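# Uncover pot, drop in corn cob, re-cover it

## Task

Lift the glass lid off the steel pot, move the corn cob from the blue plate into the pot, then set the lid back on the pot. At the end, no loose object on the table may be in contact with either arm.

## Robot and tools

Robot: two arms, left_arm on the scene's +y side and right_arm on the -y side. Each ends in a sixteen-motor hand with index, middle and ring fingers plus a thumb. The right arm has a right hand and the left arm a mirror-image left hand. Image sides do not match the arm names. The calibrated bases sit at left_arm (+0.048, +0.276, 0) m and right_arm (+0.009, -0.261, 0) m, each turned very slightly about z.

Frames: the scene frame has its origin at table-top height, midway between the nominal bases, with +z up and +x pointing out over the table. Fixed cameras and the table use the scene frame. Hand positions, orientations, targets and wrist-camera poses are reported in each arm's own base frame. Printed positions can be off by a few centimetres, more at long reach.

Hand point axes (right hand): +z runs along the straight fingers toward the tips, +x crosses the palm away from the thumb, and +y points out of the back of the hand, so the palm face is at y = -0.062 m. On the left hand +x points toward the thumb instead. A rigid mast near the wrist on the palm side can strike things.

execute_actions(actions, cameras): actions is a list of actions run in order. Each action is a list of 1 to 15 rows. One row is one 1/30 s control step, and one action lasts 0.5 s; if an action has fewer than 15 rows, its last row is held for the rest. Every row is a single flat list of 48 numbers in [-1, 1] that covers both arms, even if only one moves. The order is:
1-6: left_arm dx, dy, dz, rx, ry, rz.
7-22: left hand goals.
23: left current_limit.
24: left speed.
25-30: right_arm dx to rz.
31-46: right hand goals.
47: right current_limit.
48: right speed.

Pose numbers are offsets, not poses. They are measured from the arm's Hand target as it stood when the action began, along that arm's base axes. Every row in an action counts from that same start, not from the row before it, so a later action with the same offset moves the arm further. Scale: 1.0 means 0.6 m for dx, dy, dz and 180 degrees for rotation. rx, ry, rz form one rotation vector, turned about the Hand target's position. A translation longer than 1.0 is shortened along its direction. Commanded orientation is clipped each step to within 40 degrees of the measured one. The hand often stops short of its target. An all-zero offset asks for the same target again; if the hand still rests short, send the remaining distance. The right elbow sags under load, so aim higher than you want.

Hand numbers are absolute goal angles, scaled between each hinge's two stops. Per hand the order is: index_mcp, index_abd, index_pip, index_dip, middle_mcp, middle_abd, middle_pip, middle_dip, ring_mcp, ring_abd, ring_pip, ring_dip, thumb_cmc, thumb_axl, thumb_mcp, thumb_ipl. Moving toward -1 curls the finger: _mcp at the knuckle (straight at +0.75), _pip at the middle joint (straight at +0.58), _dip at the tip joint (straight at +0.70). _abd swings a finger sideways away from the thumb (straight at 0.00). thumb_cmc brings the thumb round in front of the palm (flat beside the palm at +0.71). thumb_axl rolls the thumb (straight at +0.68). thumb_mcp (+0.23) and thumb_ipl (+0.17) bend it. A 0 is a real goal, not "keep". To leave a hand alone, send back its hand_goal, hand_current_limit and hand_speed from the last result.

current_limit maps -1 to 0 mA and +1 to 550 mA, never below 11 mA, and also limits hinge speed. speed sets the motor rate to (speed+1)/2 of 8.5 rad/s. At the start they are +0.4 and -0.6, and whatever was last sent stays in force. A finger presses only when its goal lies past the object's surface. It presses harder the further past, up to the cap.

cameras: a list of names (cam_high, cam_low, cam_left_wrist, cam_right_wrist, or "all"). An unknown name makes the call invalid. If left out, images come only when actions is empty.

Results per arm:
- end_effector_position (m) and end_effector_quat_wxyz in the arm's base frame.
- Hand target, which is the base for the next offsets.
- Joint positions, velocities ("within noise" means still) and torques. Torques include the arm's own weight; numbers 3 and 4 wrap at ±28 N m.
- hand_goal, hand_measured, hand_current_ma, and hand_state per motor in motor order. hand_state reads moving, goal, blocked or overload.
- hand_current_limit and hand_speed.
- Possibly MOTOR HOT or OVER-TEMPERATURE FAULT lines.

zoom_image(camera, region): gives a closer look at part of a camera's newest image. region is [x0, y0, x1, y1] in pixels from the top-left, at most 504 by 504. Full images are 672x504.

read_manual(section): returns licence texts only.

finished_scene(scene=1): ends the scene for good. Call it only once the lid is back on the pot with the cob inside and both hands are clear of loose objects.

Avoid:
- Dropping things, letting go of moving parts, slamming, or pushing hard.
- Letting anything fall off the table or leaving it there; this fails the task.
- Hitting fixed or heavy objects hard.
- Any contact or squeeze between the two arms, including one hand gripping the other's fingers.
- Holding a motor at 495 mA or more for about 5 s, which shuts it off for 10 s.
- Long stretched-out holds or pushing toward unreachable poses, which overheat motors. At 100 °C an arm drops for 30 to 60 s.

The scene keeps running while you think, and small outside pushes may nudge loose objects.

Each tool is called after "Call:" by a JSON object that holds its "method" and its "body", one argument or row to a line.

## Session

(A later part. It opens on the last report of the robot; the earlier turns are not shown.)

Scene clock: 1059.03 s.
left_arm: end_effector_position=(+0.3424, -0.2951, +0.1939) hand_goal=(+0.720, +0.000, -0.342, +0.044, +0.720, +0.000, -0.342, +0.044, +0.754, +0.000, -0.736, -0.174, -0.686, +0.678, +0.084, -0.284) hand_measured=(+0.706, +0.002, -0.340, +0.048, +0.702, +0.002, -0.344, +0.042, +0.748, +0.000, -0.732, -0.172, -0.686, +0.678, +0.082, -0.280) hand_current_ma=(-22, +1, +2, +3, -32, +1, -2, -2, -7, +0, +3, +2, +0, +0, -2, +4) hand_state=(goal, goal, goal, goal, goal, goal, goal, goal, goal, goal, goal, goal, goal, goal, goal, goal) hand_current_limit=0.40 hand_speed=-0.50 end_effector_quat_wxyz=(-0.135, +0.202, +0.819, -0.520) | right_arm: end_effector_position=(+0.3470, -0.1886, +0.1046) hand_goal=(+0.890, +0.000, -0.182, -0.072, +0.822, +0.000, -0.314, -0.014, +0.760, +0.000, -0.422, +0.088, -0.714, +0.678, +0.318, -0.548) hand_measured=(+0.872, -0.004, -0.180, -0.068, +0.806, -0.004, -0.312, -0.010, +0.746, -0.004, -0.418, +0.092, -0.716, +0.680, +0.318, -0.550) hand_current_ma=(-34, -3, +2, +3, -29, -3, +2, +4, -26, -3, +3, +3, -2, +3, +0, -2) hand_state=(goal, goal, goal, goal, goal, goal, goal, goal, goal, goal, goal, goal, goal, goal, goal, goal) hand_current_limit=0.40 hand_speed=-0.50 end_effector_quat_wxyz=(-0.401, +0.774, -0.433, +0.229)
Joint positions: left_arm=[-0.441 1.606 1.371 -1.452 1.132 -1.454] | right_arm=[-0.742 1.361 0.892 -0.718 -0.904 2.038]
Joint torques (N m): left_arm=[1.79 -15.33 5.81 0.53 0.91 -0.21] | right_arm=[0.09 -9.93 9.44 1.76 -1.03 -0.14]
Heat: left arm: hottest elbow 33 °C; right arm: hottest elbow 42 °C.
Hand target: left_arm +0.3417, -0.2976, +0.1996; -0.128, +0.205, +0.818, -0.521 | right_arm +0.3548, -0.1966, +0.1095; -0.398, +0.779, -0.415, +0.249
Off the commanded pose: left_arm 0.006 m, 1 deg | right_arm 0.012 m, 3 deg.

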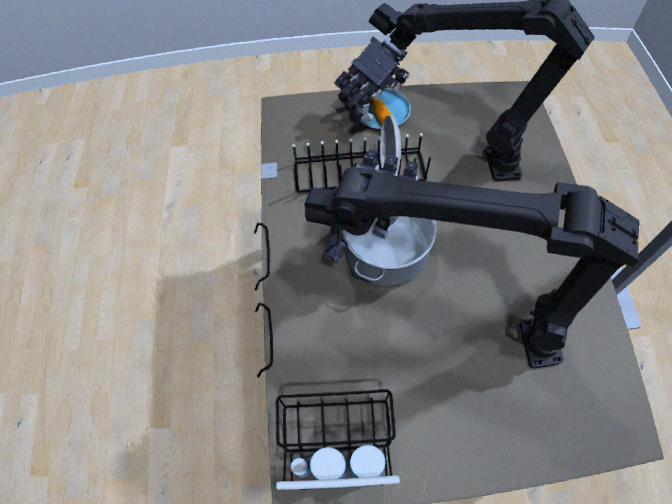

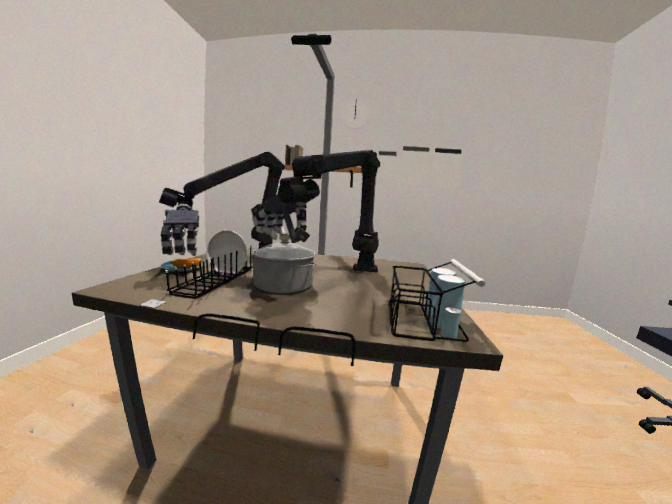

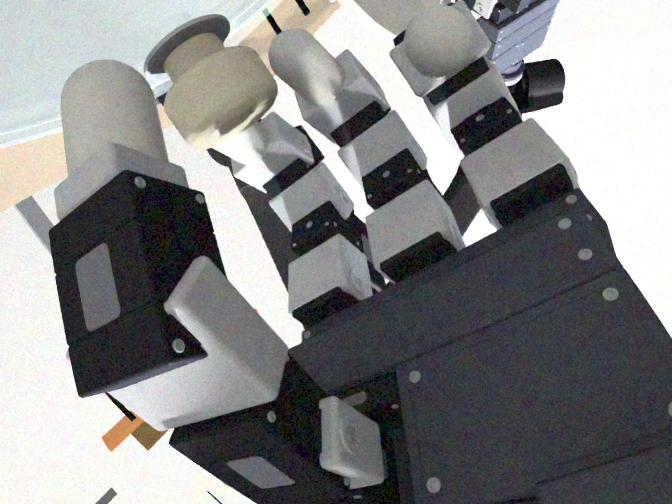

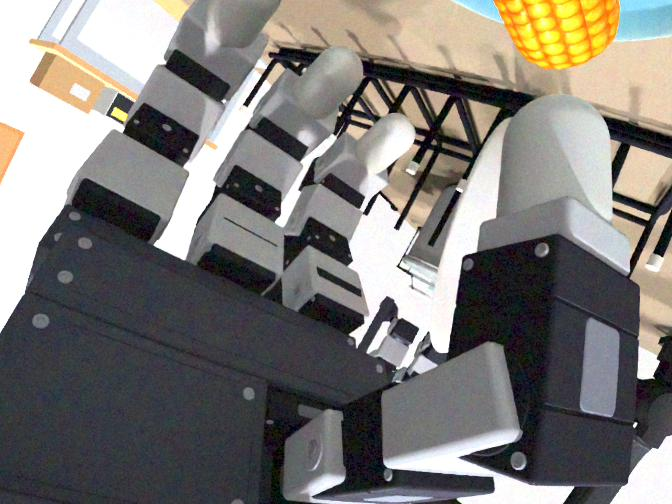

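Call:
{"method": "execute_actions", "body": {
  "actions": [
    [[0,0,0,0,0,0,0.541,0,-0.358,0.043,0.541,0,-0.358,0.043,0.753,0,-0.737,-0.174,-0.686,0.677,-0.055,-0.178,0.3,-0.8,0,0,-0.07,0,0,0,0.890,0,-0.182,-0.072,0.822,0,-0.314,-0.014,0.760,0,-0.422,0.087,-0.714,0.677,0.318,-0.549,0.4,-0.5]],
    [[0,0,0,0,0,0,0.43,0,-0.40,0.02,0.43,0,-0.40,0.02,0.753,0,-0.737,-0.174,-0.686,0.677,-0.18,-0.22,0.3,-0.8,0,0,0,0,0,0,0.890,0,-0.182,-0.072,0.822,0,-0.314,-0.014,0.760,0,-0.422,0.087,-0.714,0.677,0.318,-0.549,0.4,-0.5]]
  ],
  "cameras": ["all"]
}}

Call:
{"method": "zoom_image", "body": {
  "camera": "cam_left_wrist",
  "region": [0, 0, 350, 220]
}}

Call:
{"method": "zoom_image", "body": {
  "camera": "cam_high",
  "region": [310, 20, 430, 140]
}}

Call:
{"method": "zoom_image", "body": {
  "camera": "cam_low",
  "region": [130, 180, 330, 300]
}}

Scene clock: 1081.60 s.
left_arm: end_effector_position=(+0.3395, -0.3012, +0.1936) hand_goal=(+0.430, +0.000, -0.400, +0.020, +0.430, +0.000, -0.400, +0.020, +0.754, +0.000, -0.736, -0.174, -0.686, +0.678, -0.180, -0.220) hand_measured=(+0.540, +0.006, -0.350, +0.042, +0.544, -0.004, -0.352, +0.040, +0.748, +0.000, -0.732, -0.172, -0.686, +0.678, -0.082, -0.204) hand_current_ma=(+358, +5, +125, +39, +358, -4, +114, +34, -7, +0, +3, +2, +0, +0, +358, +37) hand_state=(blocked, goal, blocked, blocked, blocked, goal, blocked, goal, goal, goal, goal, goal, goal, goal, blocked, goal) hand_current_limit=0.30 hand_speed=-0.80 end_effector_quat_wxyz=(-0.136, +0.209, +0.816, -0.522) | right_arm: end_effector_position=(+0.3458, -0.1865, +0.0592) hand_goal=(+0.890, +0.000, -0.182, -0.072, +0.822, +0.000, -0.314, -0.014, +0.760, +0.000, -0.422, +0.088, -0.714, +0.678, +0.318, -0.548) hand_measured=(+0.872, -0.004, -0.180, -0.068, +0.808, -0.004, -0.312, -0.010, +0.746, -0.002, -0.418, +0.092, -0.716, +0.680, +0.318, -0.550) hand_current_ma=(-33, -3, +2, +3, -28, -3, +2, +4, -24, -2, +3, +3, -2, +3, +0, -2) hand_state=(goal, goal, goal, goal, goal, goal, goal, goal, goal, goal, goal, goal, goal, goal, goal, goal) hand_current_limit=0.40 hand_speed=-0.50 end_effector_quat_wxyz=(-0.401, +0.777, -0.429, +0.227)
Joint positions: left_arm=[-0.455 1.606 1.369 -1.443 1.137 -1.454] | right_arm=[-0.739 1.429 0.823 -0.591 -0.904 2.026]
Joint torques (N m): left_arm=[2.61 -14.97 5.87 0.34 0.65 -0.18] | right_arm=[0.26 -10.23 9.22 1.65 -1.04 -0.08]
Heat: left arm: hottest elbow 32 °C; right arm: hottest elbow 40 °C.
Hand target: left_arm +0.3417, -0.2976, +0.1996; -0.128, +0.205, +0.818, -0.521 | right_arm +0.3548, -0.1966, +0.0675; -0.398, +0.779, -0.415, +0.249
Off the commanded pose: left_arm 0.007 m, 1 deg | right_arm 0.016 m, 3 deg.

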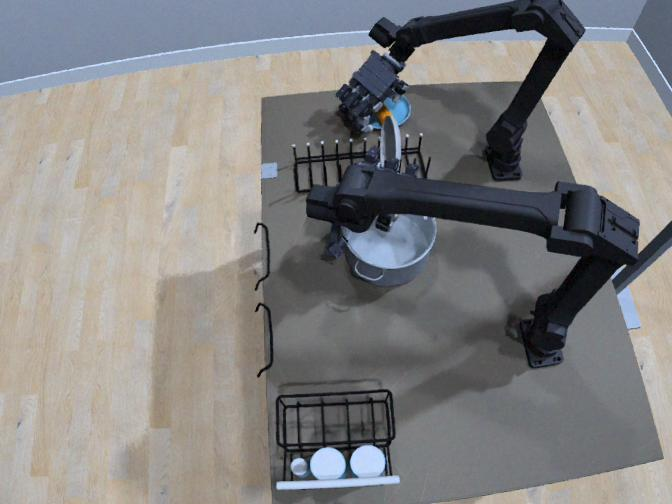

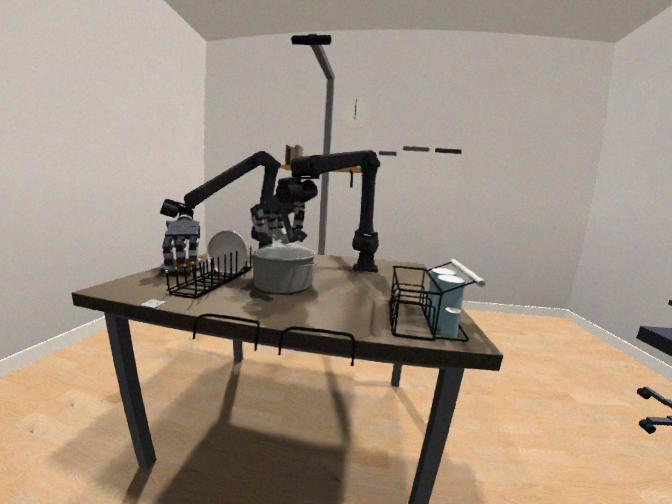

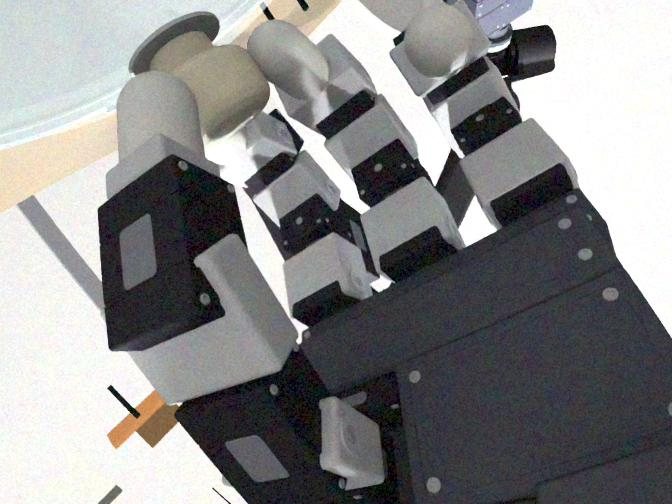

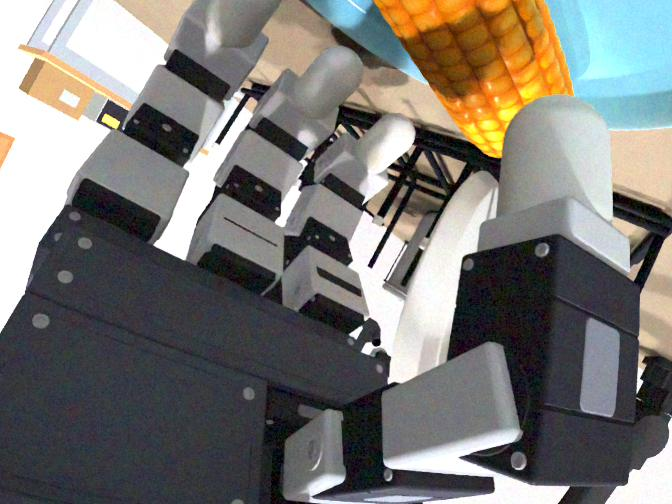

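Scaled by 1.440 from the camera's 672x504 image, which has a finer 960x720 frame.

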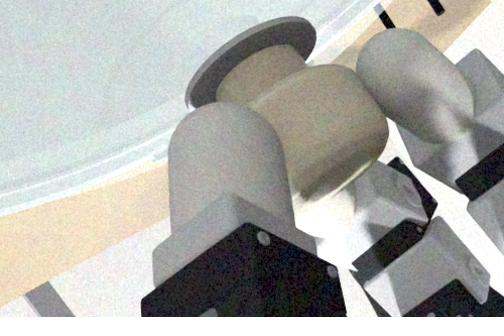

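Scaled by 4.200 from the camera's 672x504 image, which has a finer 960x720 frame.

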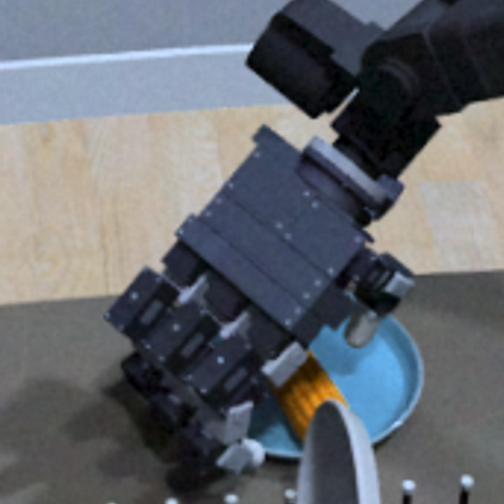

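Scaled by 2.520 from the camera's 672x504 image, which has a finer 960x720 frame.

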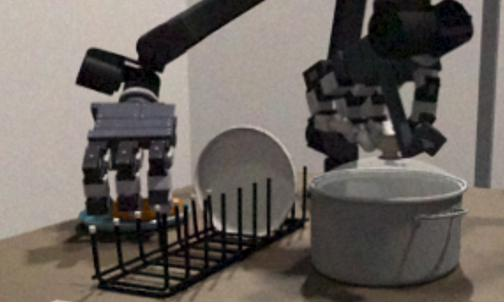

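Call:
{"method": "execute_actions", "body": {
  "actions": [
    [[0,0,0,0,0,0,0.43,0,-0.40,0.02,0.43,0,-0.40,0.02,0.753,0,-0.737,-0.174,-0.686,0.677,-0.18,-0.22,0.3,-0.8,0,-0.002,-0.028,0,0,0,0.890,0,-0.182,-0.072,0.822,0,-0.314,-0.014,0.760,0,-0.422,0.087,-0.714,0.677,0.318,-0.549,0.4,-0.5]],
    [[0,0,0,0,0,0,0.43,0,-0.40,0.02,0.43,0,-0.40,0.02,0.753,0,-0.737,-0.174,-0.686,0.677,-0.18,-0.22,0.3,-0.8,0,0,0,0,0,0,0.712,0,-0.270,-0.087,0.562,0,-0.255,-0.087,0.434,0,-0.213,-0.067,-0.714,0.677,-0.066,-0.118,0.2,-0.7]]
  ],
  "cameras": ["cam_high", "cam_right_wrist", "cam_low"]
}}

Call:
{"method": "zoom_image", "body": {
  "camera": "cam_high",
  "region": [310, 20, 430, 140]
}}

Call:
{"method": "zoom_image", "body": {
  "camera": "cam_low",
  "region": [130, 180, 330, 300]
}}

Scene clock: 1094.60 s.
left_arm: end_effector_position=(+0.3395, -0.3012, +0.1936) hand_goal=(+0.430, +0.000, -0.400, +0.020, +0.430, +0.000, -0.400, +0.020, +0.754, +0.000, -0.736, -0.174, -0.686, +0.678, -0.180, -0.220) hand_measured=(+0.540, +0.006, -0.350, +0.042, +0.544, -0.004, -0.352, +0.040, +0.748, +0.000, -0.732, -0.172, -0.686, +0.678, -0.082, -0.204) hand_current_ma=(+358, +5, +125, +39, +358, -4, +114, +34, -7, +0, +3, +2, +0, +0, +357, +37) hand_state=(blocked, goal, blocked, blocked, blocked, goal, blocked, goal, goal, goal, goal, goal, goal, goal, blocked, goal) hand_current_limit=0.30 hand_speed=-0.80 end_effector_quat_wxyz=(-0.136, +0.209, +0.816, -0.522) | right_arm: end_effector_position=(+0.3477, -0.1909, +0.0494) hand_goal=(+0.712, +0.000, -0.270, -0.086, +0.562, +0.000, -0.254, -0.086, +0.434, +0.000, -0.212, -0.066, -0.714, +0.678, -0.066, -0.118) hand_measured=(+0.712, -0.002, -0.268, -0.086, +0.560, -0.002, -0.256, -0.082, +0.432, -0.002, -0.214, -0.062, -0.706, +0.682, -0.042, -0.120) hand_current_ma=(+0, -1, +3, +0, -3, -2, -2, +4, -1, -2, -1, +3, +12, +4, +69, -4) hand_state=(goal, goal, goal, goal, goal, goal, goal, goal, goal, goal, goal, goal, goal, goal, blocked, goal) hand_current_limit=0.20 hand_speed=-0.70 end_effector_quat_wxyz=(-0.402, +0.774, -0.431, +0.233)
Joint positions: left_arm=[-0.455 1.606 1.369 -1.443 1.137 -1.454] | right_arm=[-0.746 1.45 0.811 -0.542 -0.909 2.033]
Joint torques (N m): left_arm=[1.79 -15.21 5.7 0.32 0.68 -0.19] | right_arm=[0.26 -9.88 8.36 1.63 -0.82 -0.12]
Heat: left arm: hottest elbow 32 °C; right arm: hottest elbow 39 °C.
Hand target: left_arm +0.3417, -0.2976, +0.1996; -0.128, +0.205, +0.818, -0.521 | right_arm +0.3548, -0.1978, +0.0507; -0.398, +0.779, -0.415, +0.249
Off the commanded pose: left_arm 0.007 m, 1 deg | right_arm 0.010 m, 3 deg.
Images, in order (width x height): cam_high 672x504, cam_low 672x504, cam_right_wrist 672x504.

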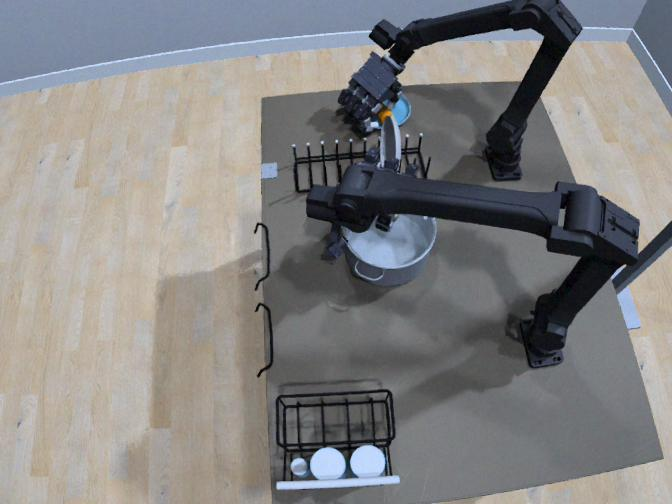

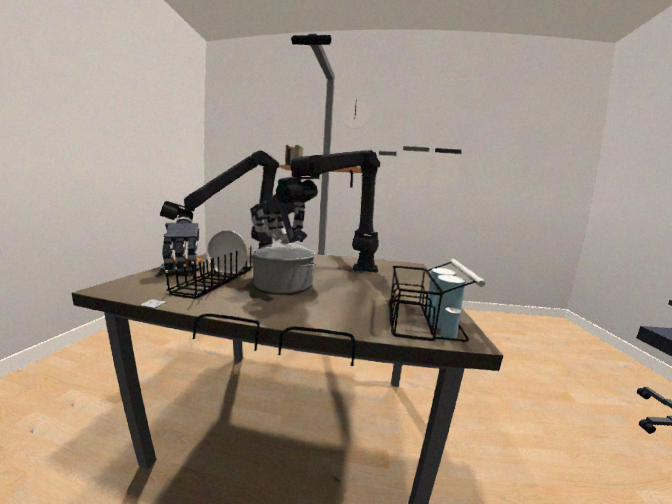

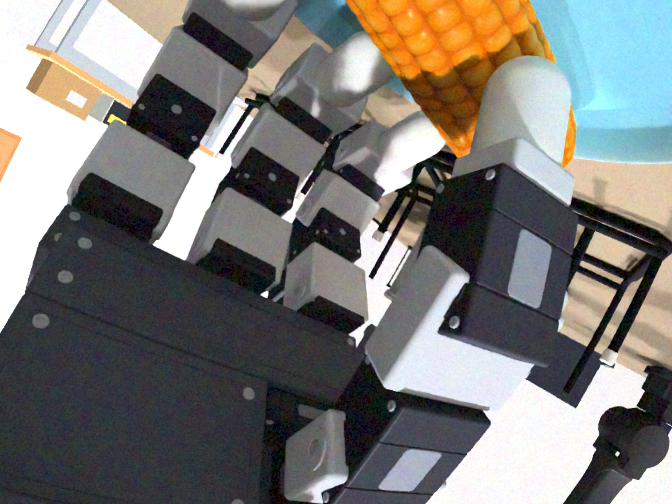

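Scaled by 4.200 from the camera's 672x504 image, which has a finer 960x720 frame.

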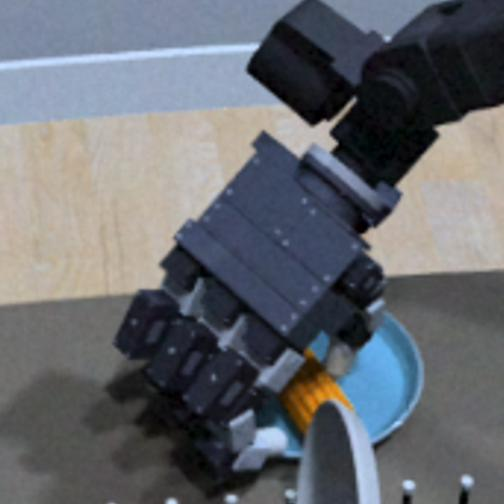

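Scaled by 2.520 from the camera's 672x504 image, which has a finer 960x720 frame.

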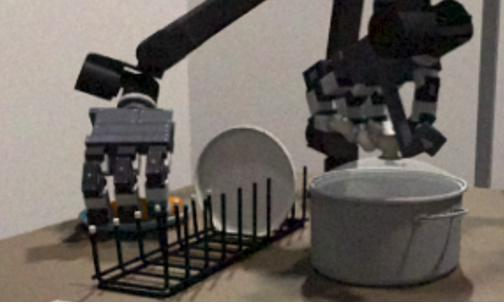

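Call:
{"method": "execute_actions", "body": {
  "actions": [
    [[0,0,0,0,0,0,0.43,0,-0.40,0.02,0.43,0,-0.40,0.02,0.753,0,-0.737,-0.174,-0.686,0.677,-0.18,-0.22,0.3,-0.8,0,0,-0.017,0,0,0,0.75,0,-0.255,-0.087,0.60,0,-0.255,-0.087,0.5,0,-0.213,-0.067,-0.714,0.677,0.15,-0.35,0.3,-0.5]],
    [[0,0,0,0,0,0,0.43,0,-0.40,0.02,0.43,0,-0.40,0.02,0.753,0,-0.737,-0.174,-0.686,0.677,-0.18,-0.22,0.3,-0.8,0,0,0,0,0,0,0.712,0,-0.270,-0.087,0.562,0,-0.255,-0.087,0.434,0,-0.213,-0.067,-0.714,0.677,-0.066,-0.118,0.2,-0.7]],
    [[0,0,0,0,0,0,0.43,0,-0.40,0.02,0.43,0,-0.40,0.02,0.753,0,-0.737,-0.174,-0.686,0.677,-0.18,-0.22,0.3,-0.8,0,0,0,0,0,0,0.58,0,-0.33,-0.12,0.43,0,-0.32,-0.12,0.38,0,-0.23,-0.09,-0.714,0.677,-0.16,-0.15,0.25,-0.8]]
  ],
  "cameras": ["cam_high", "cam_right_wrist", "cam_low"]
}}

Call:
{"method": "zoom_image", "body": {
  "camera": "cam_high",
  "region": [310, 20, 430, 140]
}}

Scene clock: 1103.47 s.
left_arm: end_effector_position=(+0.3395, -0.3012, +0.1936) hand_goal=(+0.430, +0.000, -0.400, +0.020, +0.430, +0.000, -0.400, +0.020, +0.754, +0.000, -0.736, -0.174, -0.686, +0.678, -0.180, -0.220) hand_measured=(+0.540, +0.006, -0.350, +0.042, +0.544, -0.004, -0.352, +0.040, +0.748, +0.000, -0.732, -0.172, -0.686, +0.678, -0.082, -0.204) hand_current_ma=(+358, +5, +125, +39, +358, -4, +114, +34, -7, +0, +3, +2, +0, +0, +358, +37) hand_state=(blocked, goal, blocked, blocked, blocked, goal, blocked, goal, goal, goal, goal, goal, goal, goal, blocked, goal) hand_current_limit=0.30 hand_speed=-0.80 end_effector_quat_wxyz=(-0.136, +0.209, +0.816, -0.522) | right_arm: end_effector_position=(+0.3529, -0.1883, +0.0442) hand_goal=(+0.580, +0.000, -0.330, -0.120, +0.430, +0.000, -0.320, -0.120, +0.380, +0.000, -0.230, -0.090, -0.714, +0.678, -0.160, -0.150) hand_measured=(+0.714, +0.002, -0.274, -0.108, +0.506, -0.002, -0.290, -0.108, +0.384, +0.000, -0.224, -0.086, -0.716, +0.676, -0.050, -0.122) hand_current_ma=(+344, +2, +148, +19, +241, -2, +63, +20, +4, +0, +8, +4, -3, -3, +344, +90) hand_state=(blocked, goal, blocked, goal, blocked, goal, blocked, goal, goal, goal, goal, goal, goal, goal, blocked, blocked) hand_current_limit=0.25 hand_speed=-0.80 end_effector_quat_wxyz=(-0.405, +0.776, -0.422, +0.237)
Joint positions: left_arm=[-0.455 1.606 1.369 -1.443 1.137 -1.454] | right_arm=[-0.736 1.462 0.804 -0.508 -0.917 2.033]
Joint torques (N m): left_arm=[1.73 -15.03 5.78 0.16 0.64 -0.17] | right_arm=[0.15 -9.11 7.79 1.63 -0.46 -0.11]
Heat: left arm: hottest elbow 32 °C; right arm: hottest elbow 38 °C.
Hand target: left_arm +0.3417, -0.2976, +0.1996; -0.128, +0.205, +0.818, -0.521 | right_arm +0.3548, -0.1978, +0.0405; -0.398, +0.779, -0.415, +0.249
Off the commanded pose: left_arm 0.007 m, 1 deg | right_arm 0.010 m, 2 deg.
Images, in order (width x height): cam_high 672x504, cam_low 672x504, cam_right_wrist 672x504.

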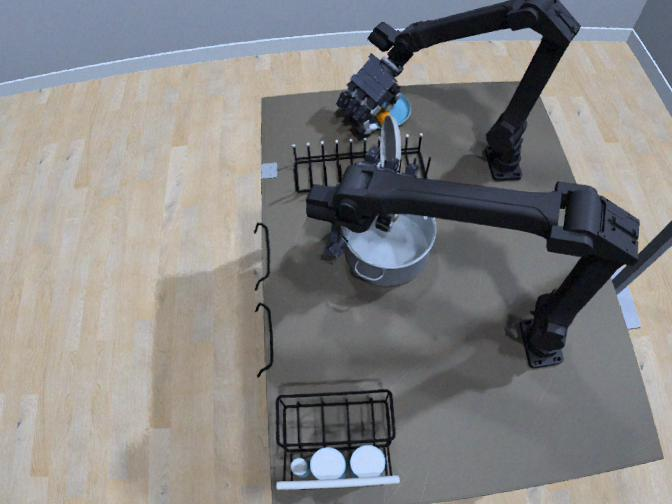

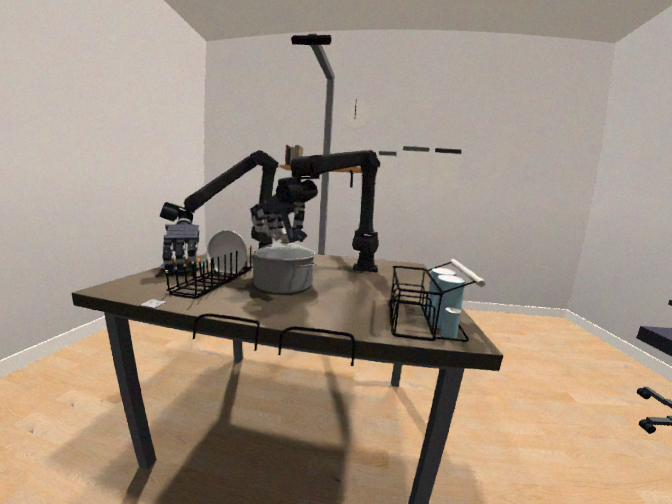

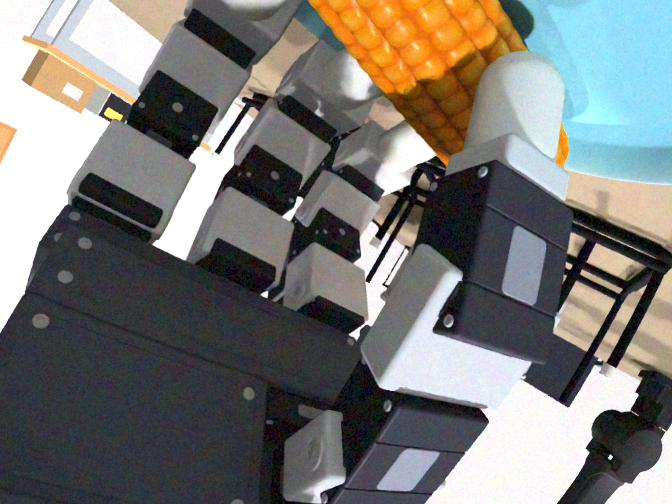

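Scaled by 4.200 from the camera's 672x504 image, which has a finer 960x720 frame.

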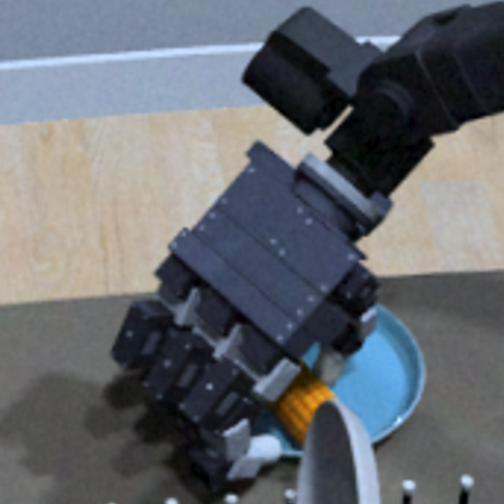

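Call:
{"method": "execute_actions", "body": {
  "actions": [
    [[0,0,0,0,0,0,0.43,0,-0.40,0.02,0.43,0,-0.40,0.02,0.753,0,-0.737,-0.174,-0.686,0.677,-0.18,-0.22,0.3,-0.8,0,0,0,0,0,0,0.56,0,-0.36,-0.14,0.38,0,-0.36,-0.14,0.25,0,-0.28,-0.1,-0.714,0.677,-0.2,-0.18,0.4,-0.7]],
    [[0,0,0,0,0,0,0.43,0,-0.40,0.02,0.43,0,-0.40,0.02,0.753,0,-0.737,-0.174,-0.686,0.677,-0.18,-0.22,0.3,-0.8,0,0,0.05,0,0,0,0.56,0,-0.36,-0.14,0.38,0,-0.36,-0.14,0.25,0,-0.28,-0.1,-0.714,0.677,-0.2,-0.18,0.4,-0.7]],
    [[0,0,0,0,0,0,0.43,0,-0.40,0.02,0.43,0,-0.40,0.02,0.753,0,-0.737,-0.174,-0.686,0.677,-0.18,-0.22,0.3,-0.8,0,0,0.05,0,0,0,0.56,0,-0.36,-0.14,0.38,0,-0.36,-0.14,0.25,0,-0.28,-0.1,-0.714,0.677,-0.2,-0.18,0.4,-0.7]]
  ],
  "cameras": ["cam_high", "cam_right_wrist", "cam_low"]
}}

Call:
{"method": "zoom_image", "body": {
  "camera": "cam_high",
  "region": [310, 20, 430, 140]
}}

Call:
{"method": "zoom_image", "body": {
  "camera": "cam_low",
  "region": [130, 180, 330, 300]
}}

Scene clock: 1120.93 s.
left_arm: end_effector_position=(+0.3395, -0.3012, +0.1936) hand_goal=(+0.430, +0.000, -0.400, +0.020, +0.430, +0.000, -0.400, +0.020, +0.754, +0.000, -0.736, -0.174, -0.686, +0.678, -0.180, -0.220) hand_measured=(+0.540, +0.006, -0.350, +0.042, +0.544, -0.004, -0.352, +0.040, +0.748, +0.000, -0.732, -0.172, -0.686, +0.678, -0.082, -0.204) hand_current_ma=(+358, +5, +125, +39, +358, -4, +114, +34, -7, +0, +3, +2, +0, +0, +358, +37) hand_state=(blocked, goal, blocked, blocked, blocked, goal, blocked, goal, goal, goal, goal, goal, goal, goal, blocked, goal) hand_current_limit=0.30 hand_speed=-0.80 end_effector_quat_wxyz=(-0.136, +0.209, +0.816, -0.522) | right_arm: end_effector_position=(+0.3363, -0.1765, +0.0695) hand_goal=(+0.560, +0.000, -0.360, -0.140, +0.380, +0.000, -0.360, -0.140, +0.250, +0.000, -0.280, -0.100, -0.714, +0.678, -0.200, -0.180) hand_measured=(+0.622, +0.002, -0.334, -0.134, +0.474, -0.002, -0.306, -0.120, +0.256, -0.004, -0.272, -0.098, -0.692, +0.686, -0.044, -0.122) hand_current_ma=(+189, +2, +51, +8, +322, -2, +144, +40, +8, -4, +10, +3, +42, +16, +385, +236) hand_state=(blocked, goal, blocked, goal, blocked, goal, blocked, blocked, goal, goal, goal, goal, blocked, goal, blocked, blocked) hand_current_limit=0.40 hand_speed=-0.70 end_effector_quat_wxyz=(-0.406, +0.777, -0.432, +0.213)
Joint positions: left_arm=[-0.455 1.606 1.369 -1.443 1.137 -1.454] | right_arm=[-0.737 1.395 0.823 -0.66 -0.909 2.016]
Joint torques (N m): left_arm=[2.55 -15.85 5.85 0.25 0.69 -0.21] | right_arm=[0.09 -11.28 13.81 0.27 -0.81 -0.02]
Heat: left arm: hottest elbow 32 °C; right arm: hottest elbow 37 °C.
Hand target: left_arm +0.3417, -0.2976, +0.1996; -0.128, +0.205, +0.818, -0.521 | right_arm +0.3548, -0.1978, +0.1005; -0.398, +0.779, -0.415, +0.249
Off the commanded pose: left_arm 0.007 m, 1 deg | right_arm 0.042 m, 5 deg.
Images, in order (width x height): cam_high 672x504, cam_low 672x504, cam_right_wrist 672x504.

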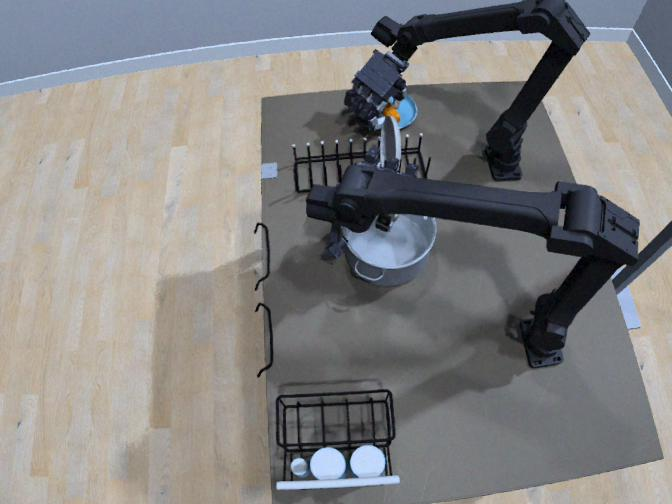

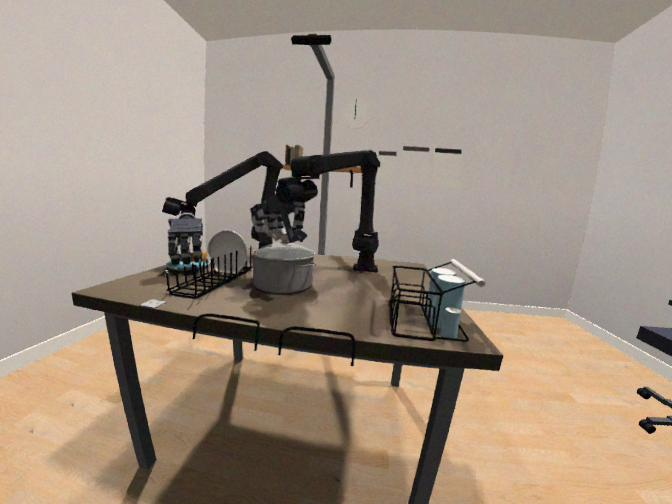

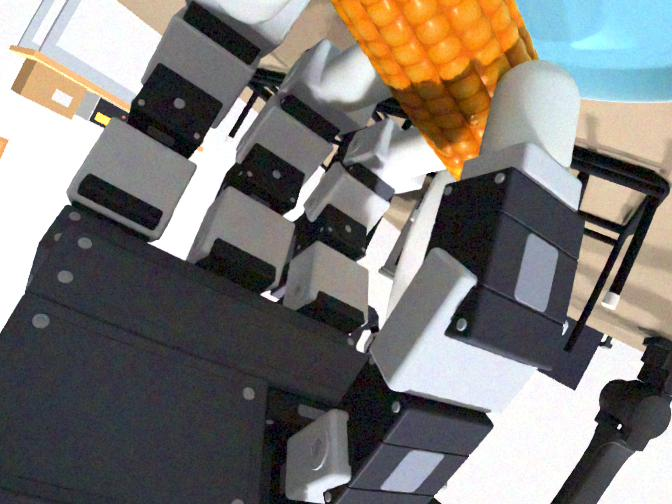

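Scaled by 4.200 from the camera's 672x504 image, which has a finer 960x720 frame.

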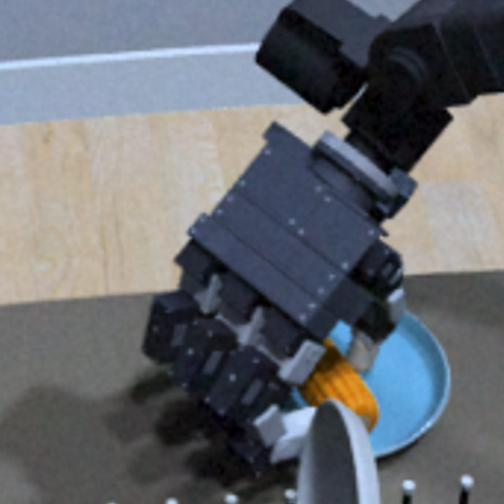

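Scaled by 2.520 from the camera's 672x504 image, which has a finer 960x720 frame.

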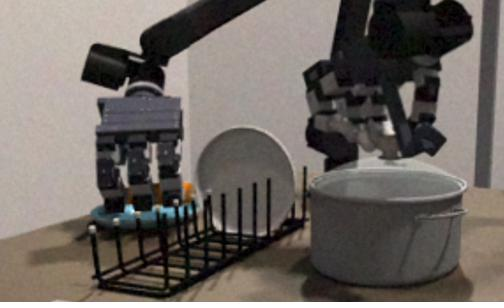

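Call:
{"method": "execute_actions", "body": {
  "actions": [
    [[0,0,0,0,0,0,0.43,0,-0.40,0.02,0.43,0,-0.40,0.02,0.753,0,-0.737,-0.174,-0.686,0.677,-0.18,-0.22,0.3,-0.8,0.01,0,0.05,0,0,0,0.52,0,-0.36,-0.14,0.38,0,-0.36,-0.14,0.2,0,-0.30,-0.12,-0.714,0.677,-0.2,-0.18,0.4,-0.7]],
    [[0,0,0,0,0,0,0.43,0,-0.40,0.02,0.43,0,-0.40,0.02,0.753,0,-0.737,-0.174,-0.686,0.677,-0.18,-0.22,0.3,-0.8,0.01,0,0.06,0,0,0,0.52,0,-0.36,-0.14,0.38,0,-0.36,-0.14,0.2,0,-0.30,-0.12,-0.714,0.677,-0.2,-0.18,0.4,-0.7]]
  ],
  "cameras": ["cam_high", "cam_right_wrist", "cam_low"]
}}

Call:
{"method": "zoom_image", "body": {
  "camera": "cam_high",
  "region": [310, 20, 430, 140]
}}

Call:
{"method": "zoom_image", "body": {
  "camera": "cam_low",
  "region": [130, 180, 330, 300]
}}

Scene clock: 1133.30 s.
left_arm: end_effector_position=(+0.3395, -0.3012, +0.1936) hand_goal=(+0.430, +0.000, -0.400, +0.020, +0.430, +0.000, -0.400, +0.020, +0.754, +0.000, -0.736, -0.174, -0.686, +0.678, -0.180, -0.220) hand_measured=(+0.540, +0.006, -0.350, +0.042, +0.544, -0.004, -0.352, +0.040, +0.748, +0.000, -0.732, -0.172, -0.686, +0.678, -0.082, -0.204) hand_current_ma=(+358, +5, +125, +39, +358, -4, +114, +34, -7, +0, +3, +2, +0, +0, +358, +37) hand_state=(blocked, goal, blocked, blocked, blocked, goal, blocked, goal, goal, goal, goal, goal, goal, goal, blocked, goal) hand_current_limit=0.30 hand_speed=-0.80 end_effector_quat_wxyz=(-0.136, +0.209, +0.816, -0.522) | right_arm: end_effector_position=(+0.3489, -0.1884, +0.1330) hand_goal=(+0.520, +0.000, -0.360, -0.140, +0.380, +0.000, -0.360, -0.140, +0.200, +0.000, -0.300, -0.120, -0.714, +0.678, -0.200, -0.180) hand_measured=(+0.606, +0.002, -0.330, -0.134, +0.472, -0.002, -0.306, -0.120, +0.202, -0.004, -0.294, -0.118, -0.696, +0.686, -0.040, -0.122) hand_current_ma=(+289, +2, +64, +9, +315, -2, +144, +40, +1, -3, +6, +3, +35, +14, +385, +236) hand_state=(blocked, goal, blocked, goal, blocked, goal, blocked, blocked, goal, goal, goal, goal, goal, goal, blocked, blocked) hand_current_limit=0.40 hand_speed=-0.70 end_effector_quat_wxyz=(-0.401, +0.779, -0.427, +0.224)
Joint positions: left_arm=[-0.455 1.606 1.369 -1.443 1.137 -1.454] | right_arm=[-0.736 1.338 0.955 -0.822 -0.903 2.018]
Joint torques (N m): left_arm=[2.67 -14.15 6 0.32 0.66 -0.22] | right_arm=[1.73 -10.99 14.78 0.27 -0.72 0.28]
Heat: left arm: hottest elbow 32 °C; right arm: hottest elbow 39 °C.
Hand target: left_arm +0.3417, -0.2976, +0.1996; -0.128, +0.205, +0.818, -0.521 | right_arm +0.3668, -0.1978, +0.1665; -0.398, +0.779, -0.415, +0.249
Off the commanded pose: left_arm 0.007 m, 1 deg | right_arm 0.039 m, 3 deg.
Images, in order (width x height): cam_high 672x504, cam_low 672x504, cam_right_wrist 672x504.

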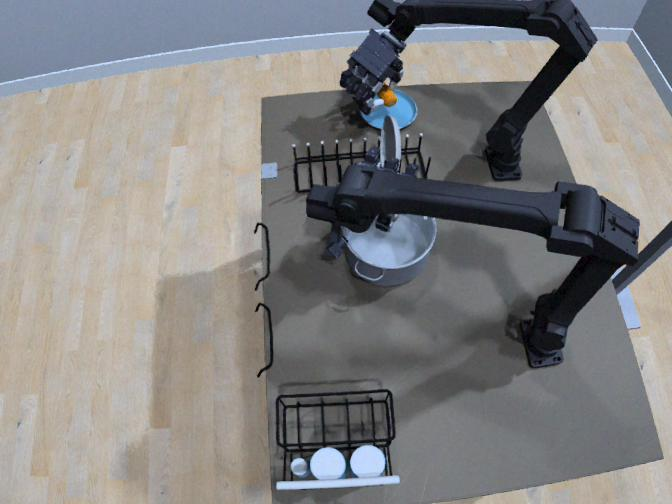

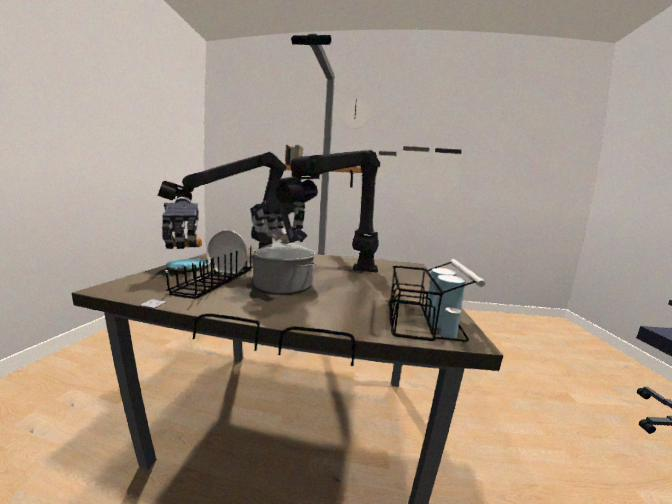

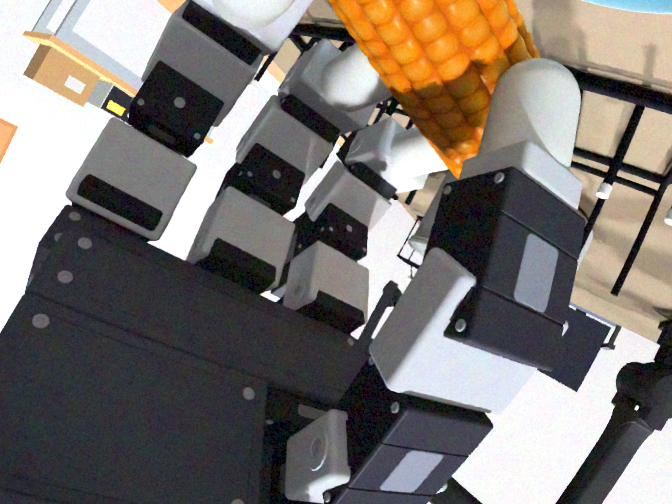

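Scaled by 4.200 from the camera's 672x504 image, which has a finer 960x720 frame.

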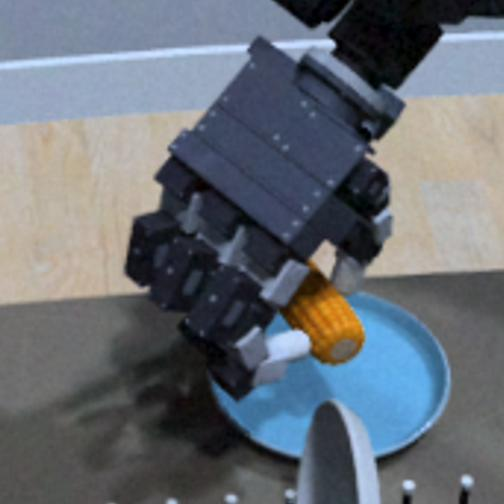

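Scaled by 2.520 from the camera's 672x504 image, which has a finer 960x720 frame.

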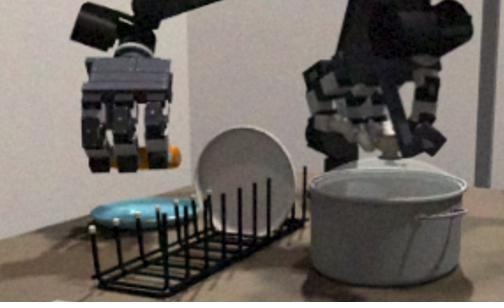

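Call:
{"method": "execute_actions", "body": {
  "actions": [
    [[0,0,0.04,0,0,0,0.42,0,-0.41,0.02,0.42,0,-0.41,0.02,0.753,0,-0.737,-0.174,-0.686,0.677,-0.2,-0.23,0.5,-0.8,0,0,0.09,0,0,0,0.52,0,-0.36,-0.14,0.38,0,-0.36,-0.14,0.2,0,-0.30,-0.12,-0.714,0.677,-0.2,-0.18,0.4,-0.7]],
    [[0,0,0.05,0,0,0,0.42,0,-0.41,0.02,0.42,0,-0.41,0.02,0.753,0,-0.737,-0.174,-0.686,0.677,-0.2,-0.23,0.5,-0.8,0,0,0.09,0,0,0,0.52,0,-0.36,-0.14,0.38,0,-0.36,-0.14,0.2,0,-0.30,-0.12,-0.714,0.677,-0.2,-0.18,0.4,-0.7]]
  ],
  "cameras": ["all"]
}}

Call:
{"method": "zoom_image", "body": {
  "camera": "cam_low",
  "region": [130, 150, 330, 300]
}}

Scene clock: 1213.13 s.
left_arm: end_effector_position=(+0.3307, -0.2940, +0.2075) hand_goal=(+0.420, +0.000, -0.410, +0.020, +0.420, +0.000, -0.410, +0.020, +0.754, +0.000, -0.736, -0.174, -0.686, +0.678, -0.200, -0.230) hand_measured=(+0.504, +0.016, -0.346, +0.058, +0.522, -0.012, -0.352, +0.044, +0.748, +0.000, -0.732, -0.172, -0.686, +0.678, -0.082, -0.182) hand_current_ma=(+269, +20, +171, +82, +350, -15, +148, +46, -7, +0, +3, +2, +0, +0, +412, +173) hand_state=(blocked, goal, blocked, blocked, blocked, goal, blocked, blocked, goal, goal, goal, goal, goal, goal, blocked, blocked) hand_current_limit=0.50 hand_speed=-0.80 end_effector_quat_wxyz=(-0.159, +0.195, +0.823, -0.510) | right_arm: end_effector_position=(+0.3536, -0.1921, +0.2392) hand_goal=(+0.520, +0.000, -0.360, -0.140, +0.380, +0.000, -0.360, -0.140, +0.200, +0.000, -0.300, -0.120, -0.714, +0.678, -0.200, -0.180) hand_measured=(+0.604, +0.002, -0.330, -0.134, +0.472, -0.002, -0.306, -0.120, +0.202, -0.002, -0.296, -0.118, -0.696, +0.686, -0.040, -0.122) hand_current_ma=(+282, +2, +65, +9, +315, -2, +144, +40, +1, -2, +6, +3, +33, +13, +385, +236) hand_state=(blocked, goal, blocked, goal, blocked, goal, blocked, blocked, goal, goal, goal, goal, goal, goal, blocked, blocked) hand_current_limit=0.40 hand_speed=-0.70 end_effector_quat_wxyz=(-0.401, +0.778, -0.431, +0.221)
Joint positions: left_arm=[-0.455 1.605 1.403 -1.536 1.12 -1.455] | right_arm=[-0.734 1.288 1.196 -1.114 -0.9 2.027]
Joint torques (N m): left_arm=[2.37 -18.08 10.73 -0.91 1.49 -0.22] | right_arm=[1.55 -10.52 16.06 0.31 -0.86 0.18]
Heat: left arm: hottest elbow 32 °C; right arm: hottest elbow 40 °C.
Hand target: left_arm +0.3417, -0.2976, +0.2536; -0.128, +0.205, +0.818, -0.521 | right_arm +0.3668, -0.1978, +0.2745; -0.398, +0.779, -0.415, +0.249
Off the commanded pose: left_arm 0.048 m, 4 deg | right_arm 0.038 m, 4 deg.

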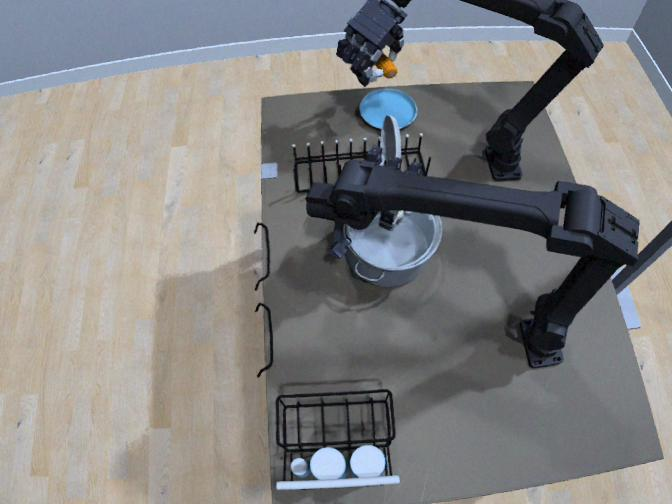

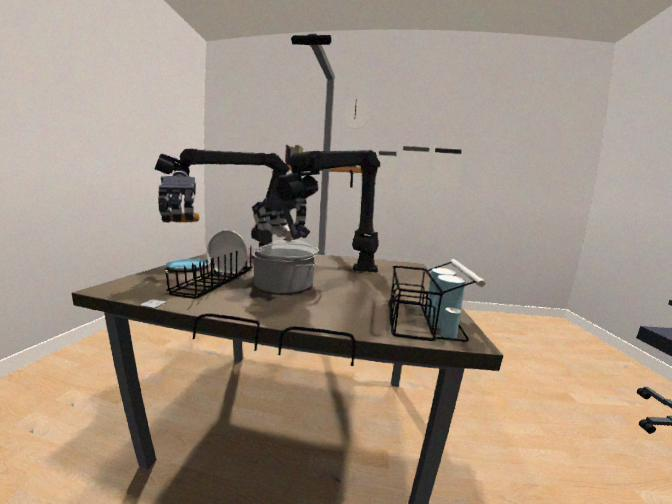

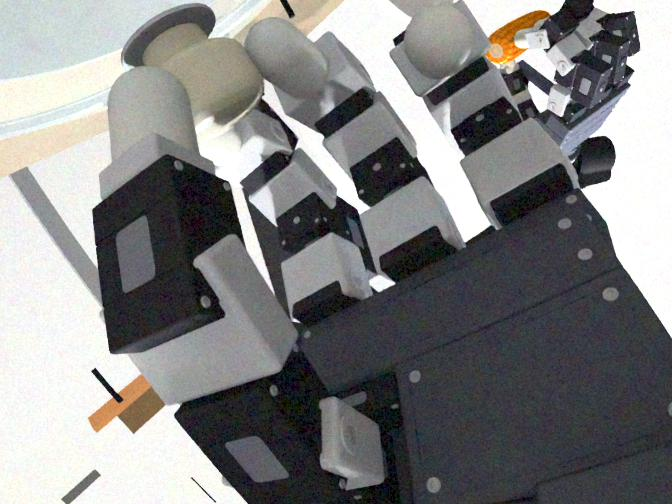

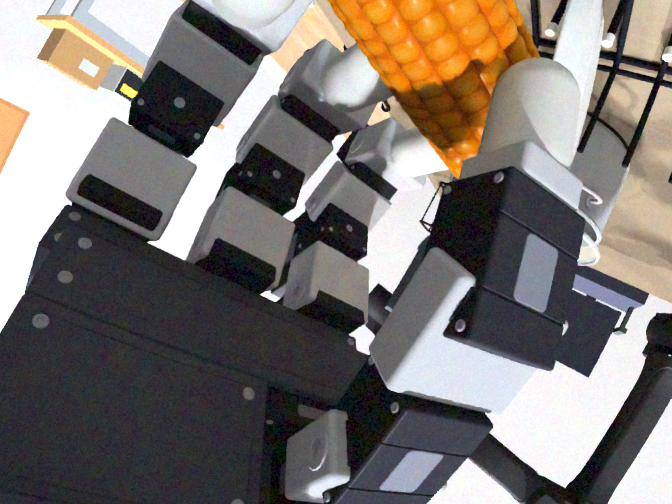

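Scaled by 2.520 from the camera's 672x504 image, which has a finer 960x720 frame.

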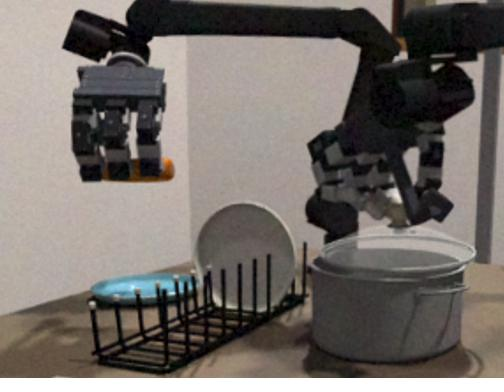

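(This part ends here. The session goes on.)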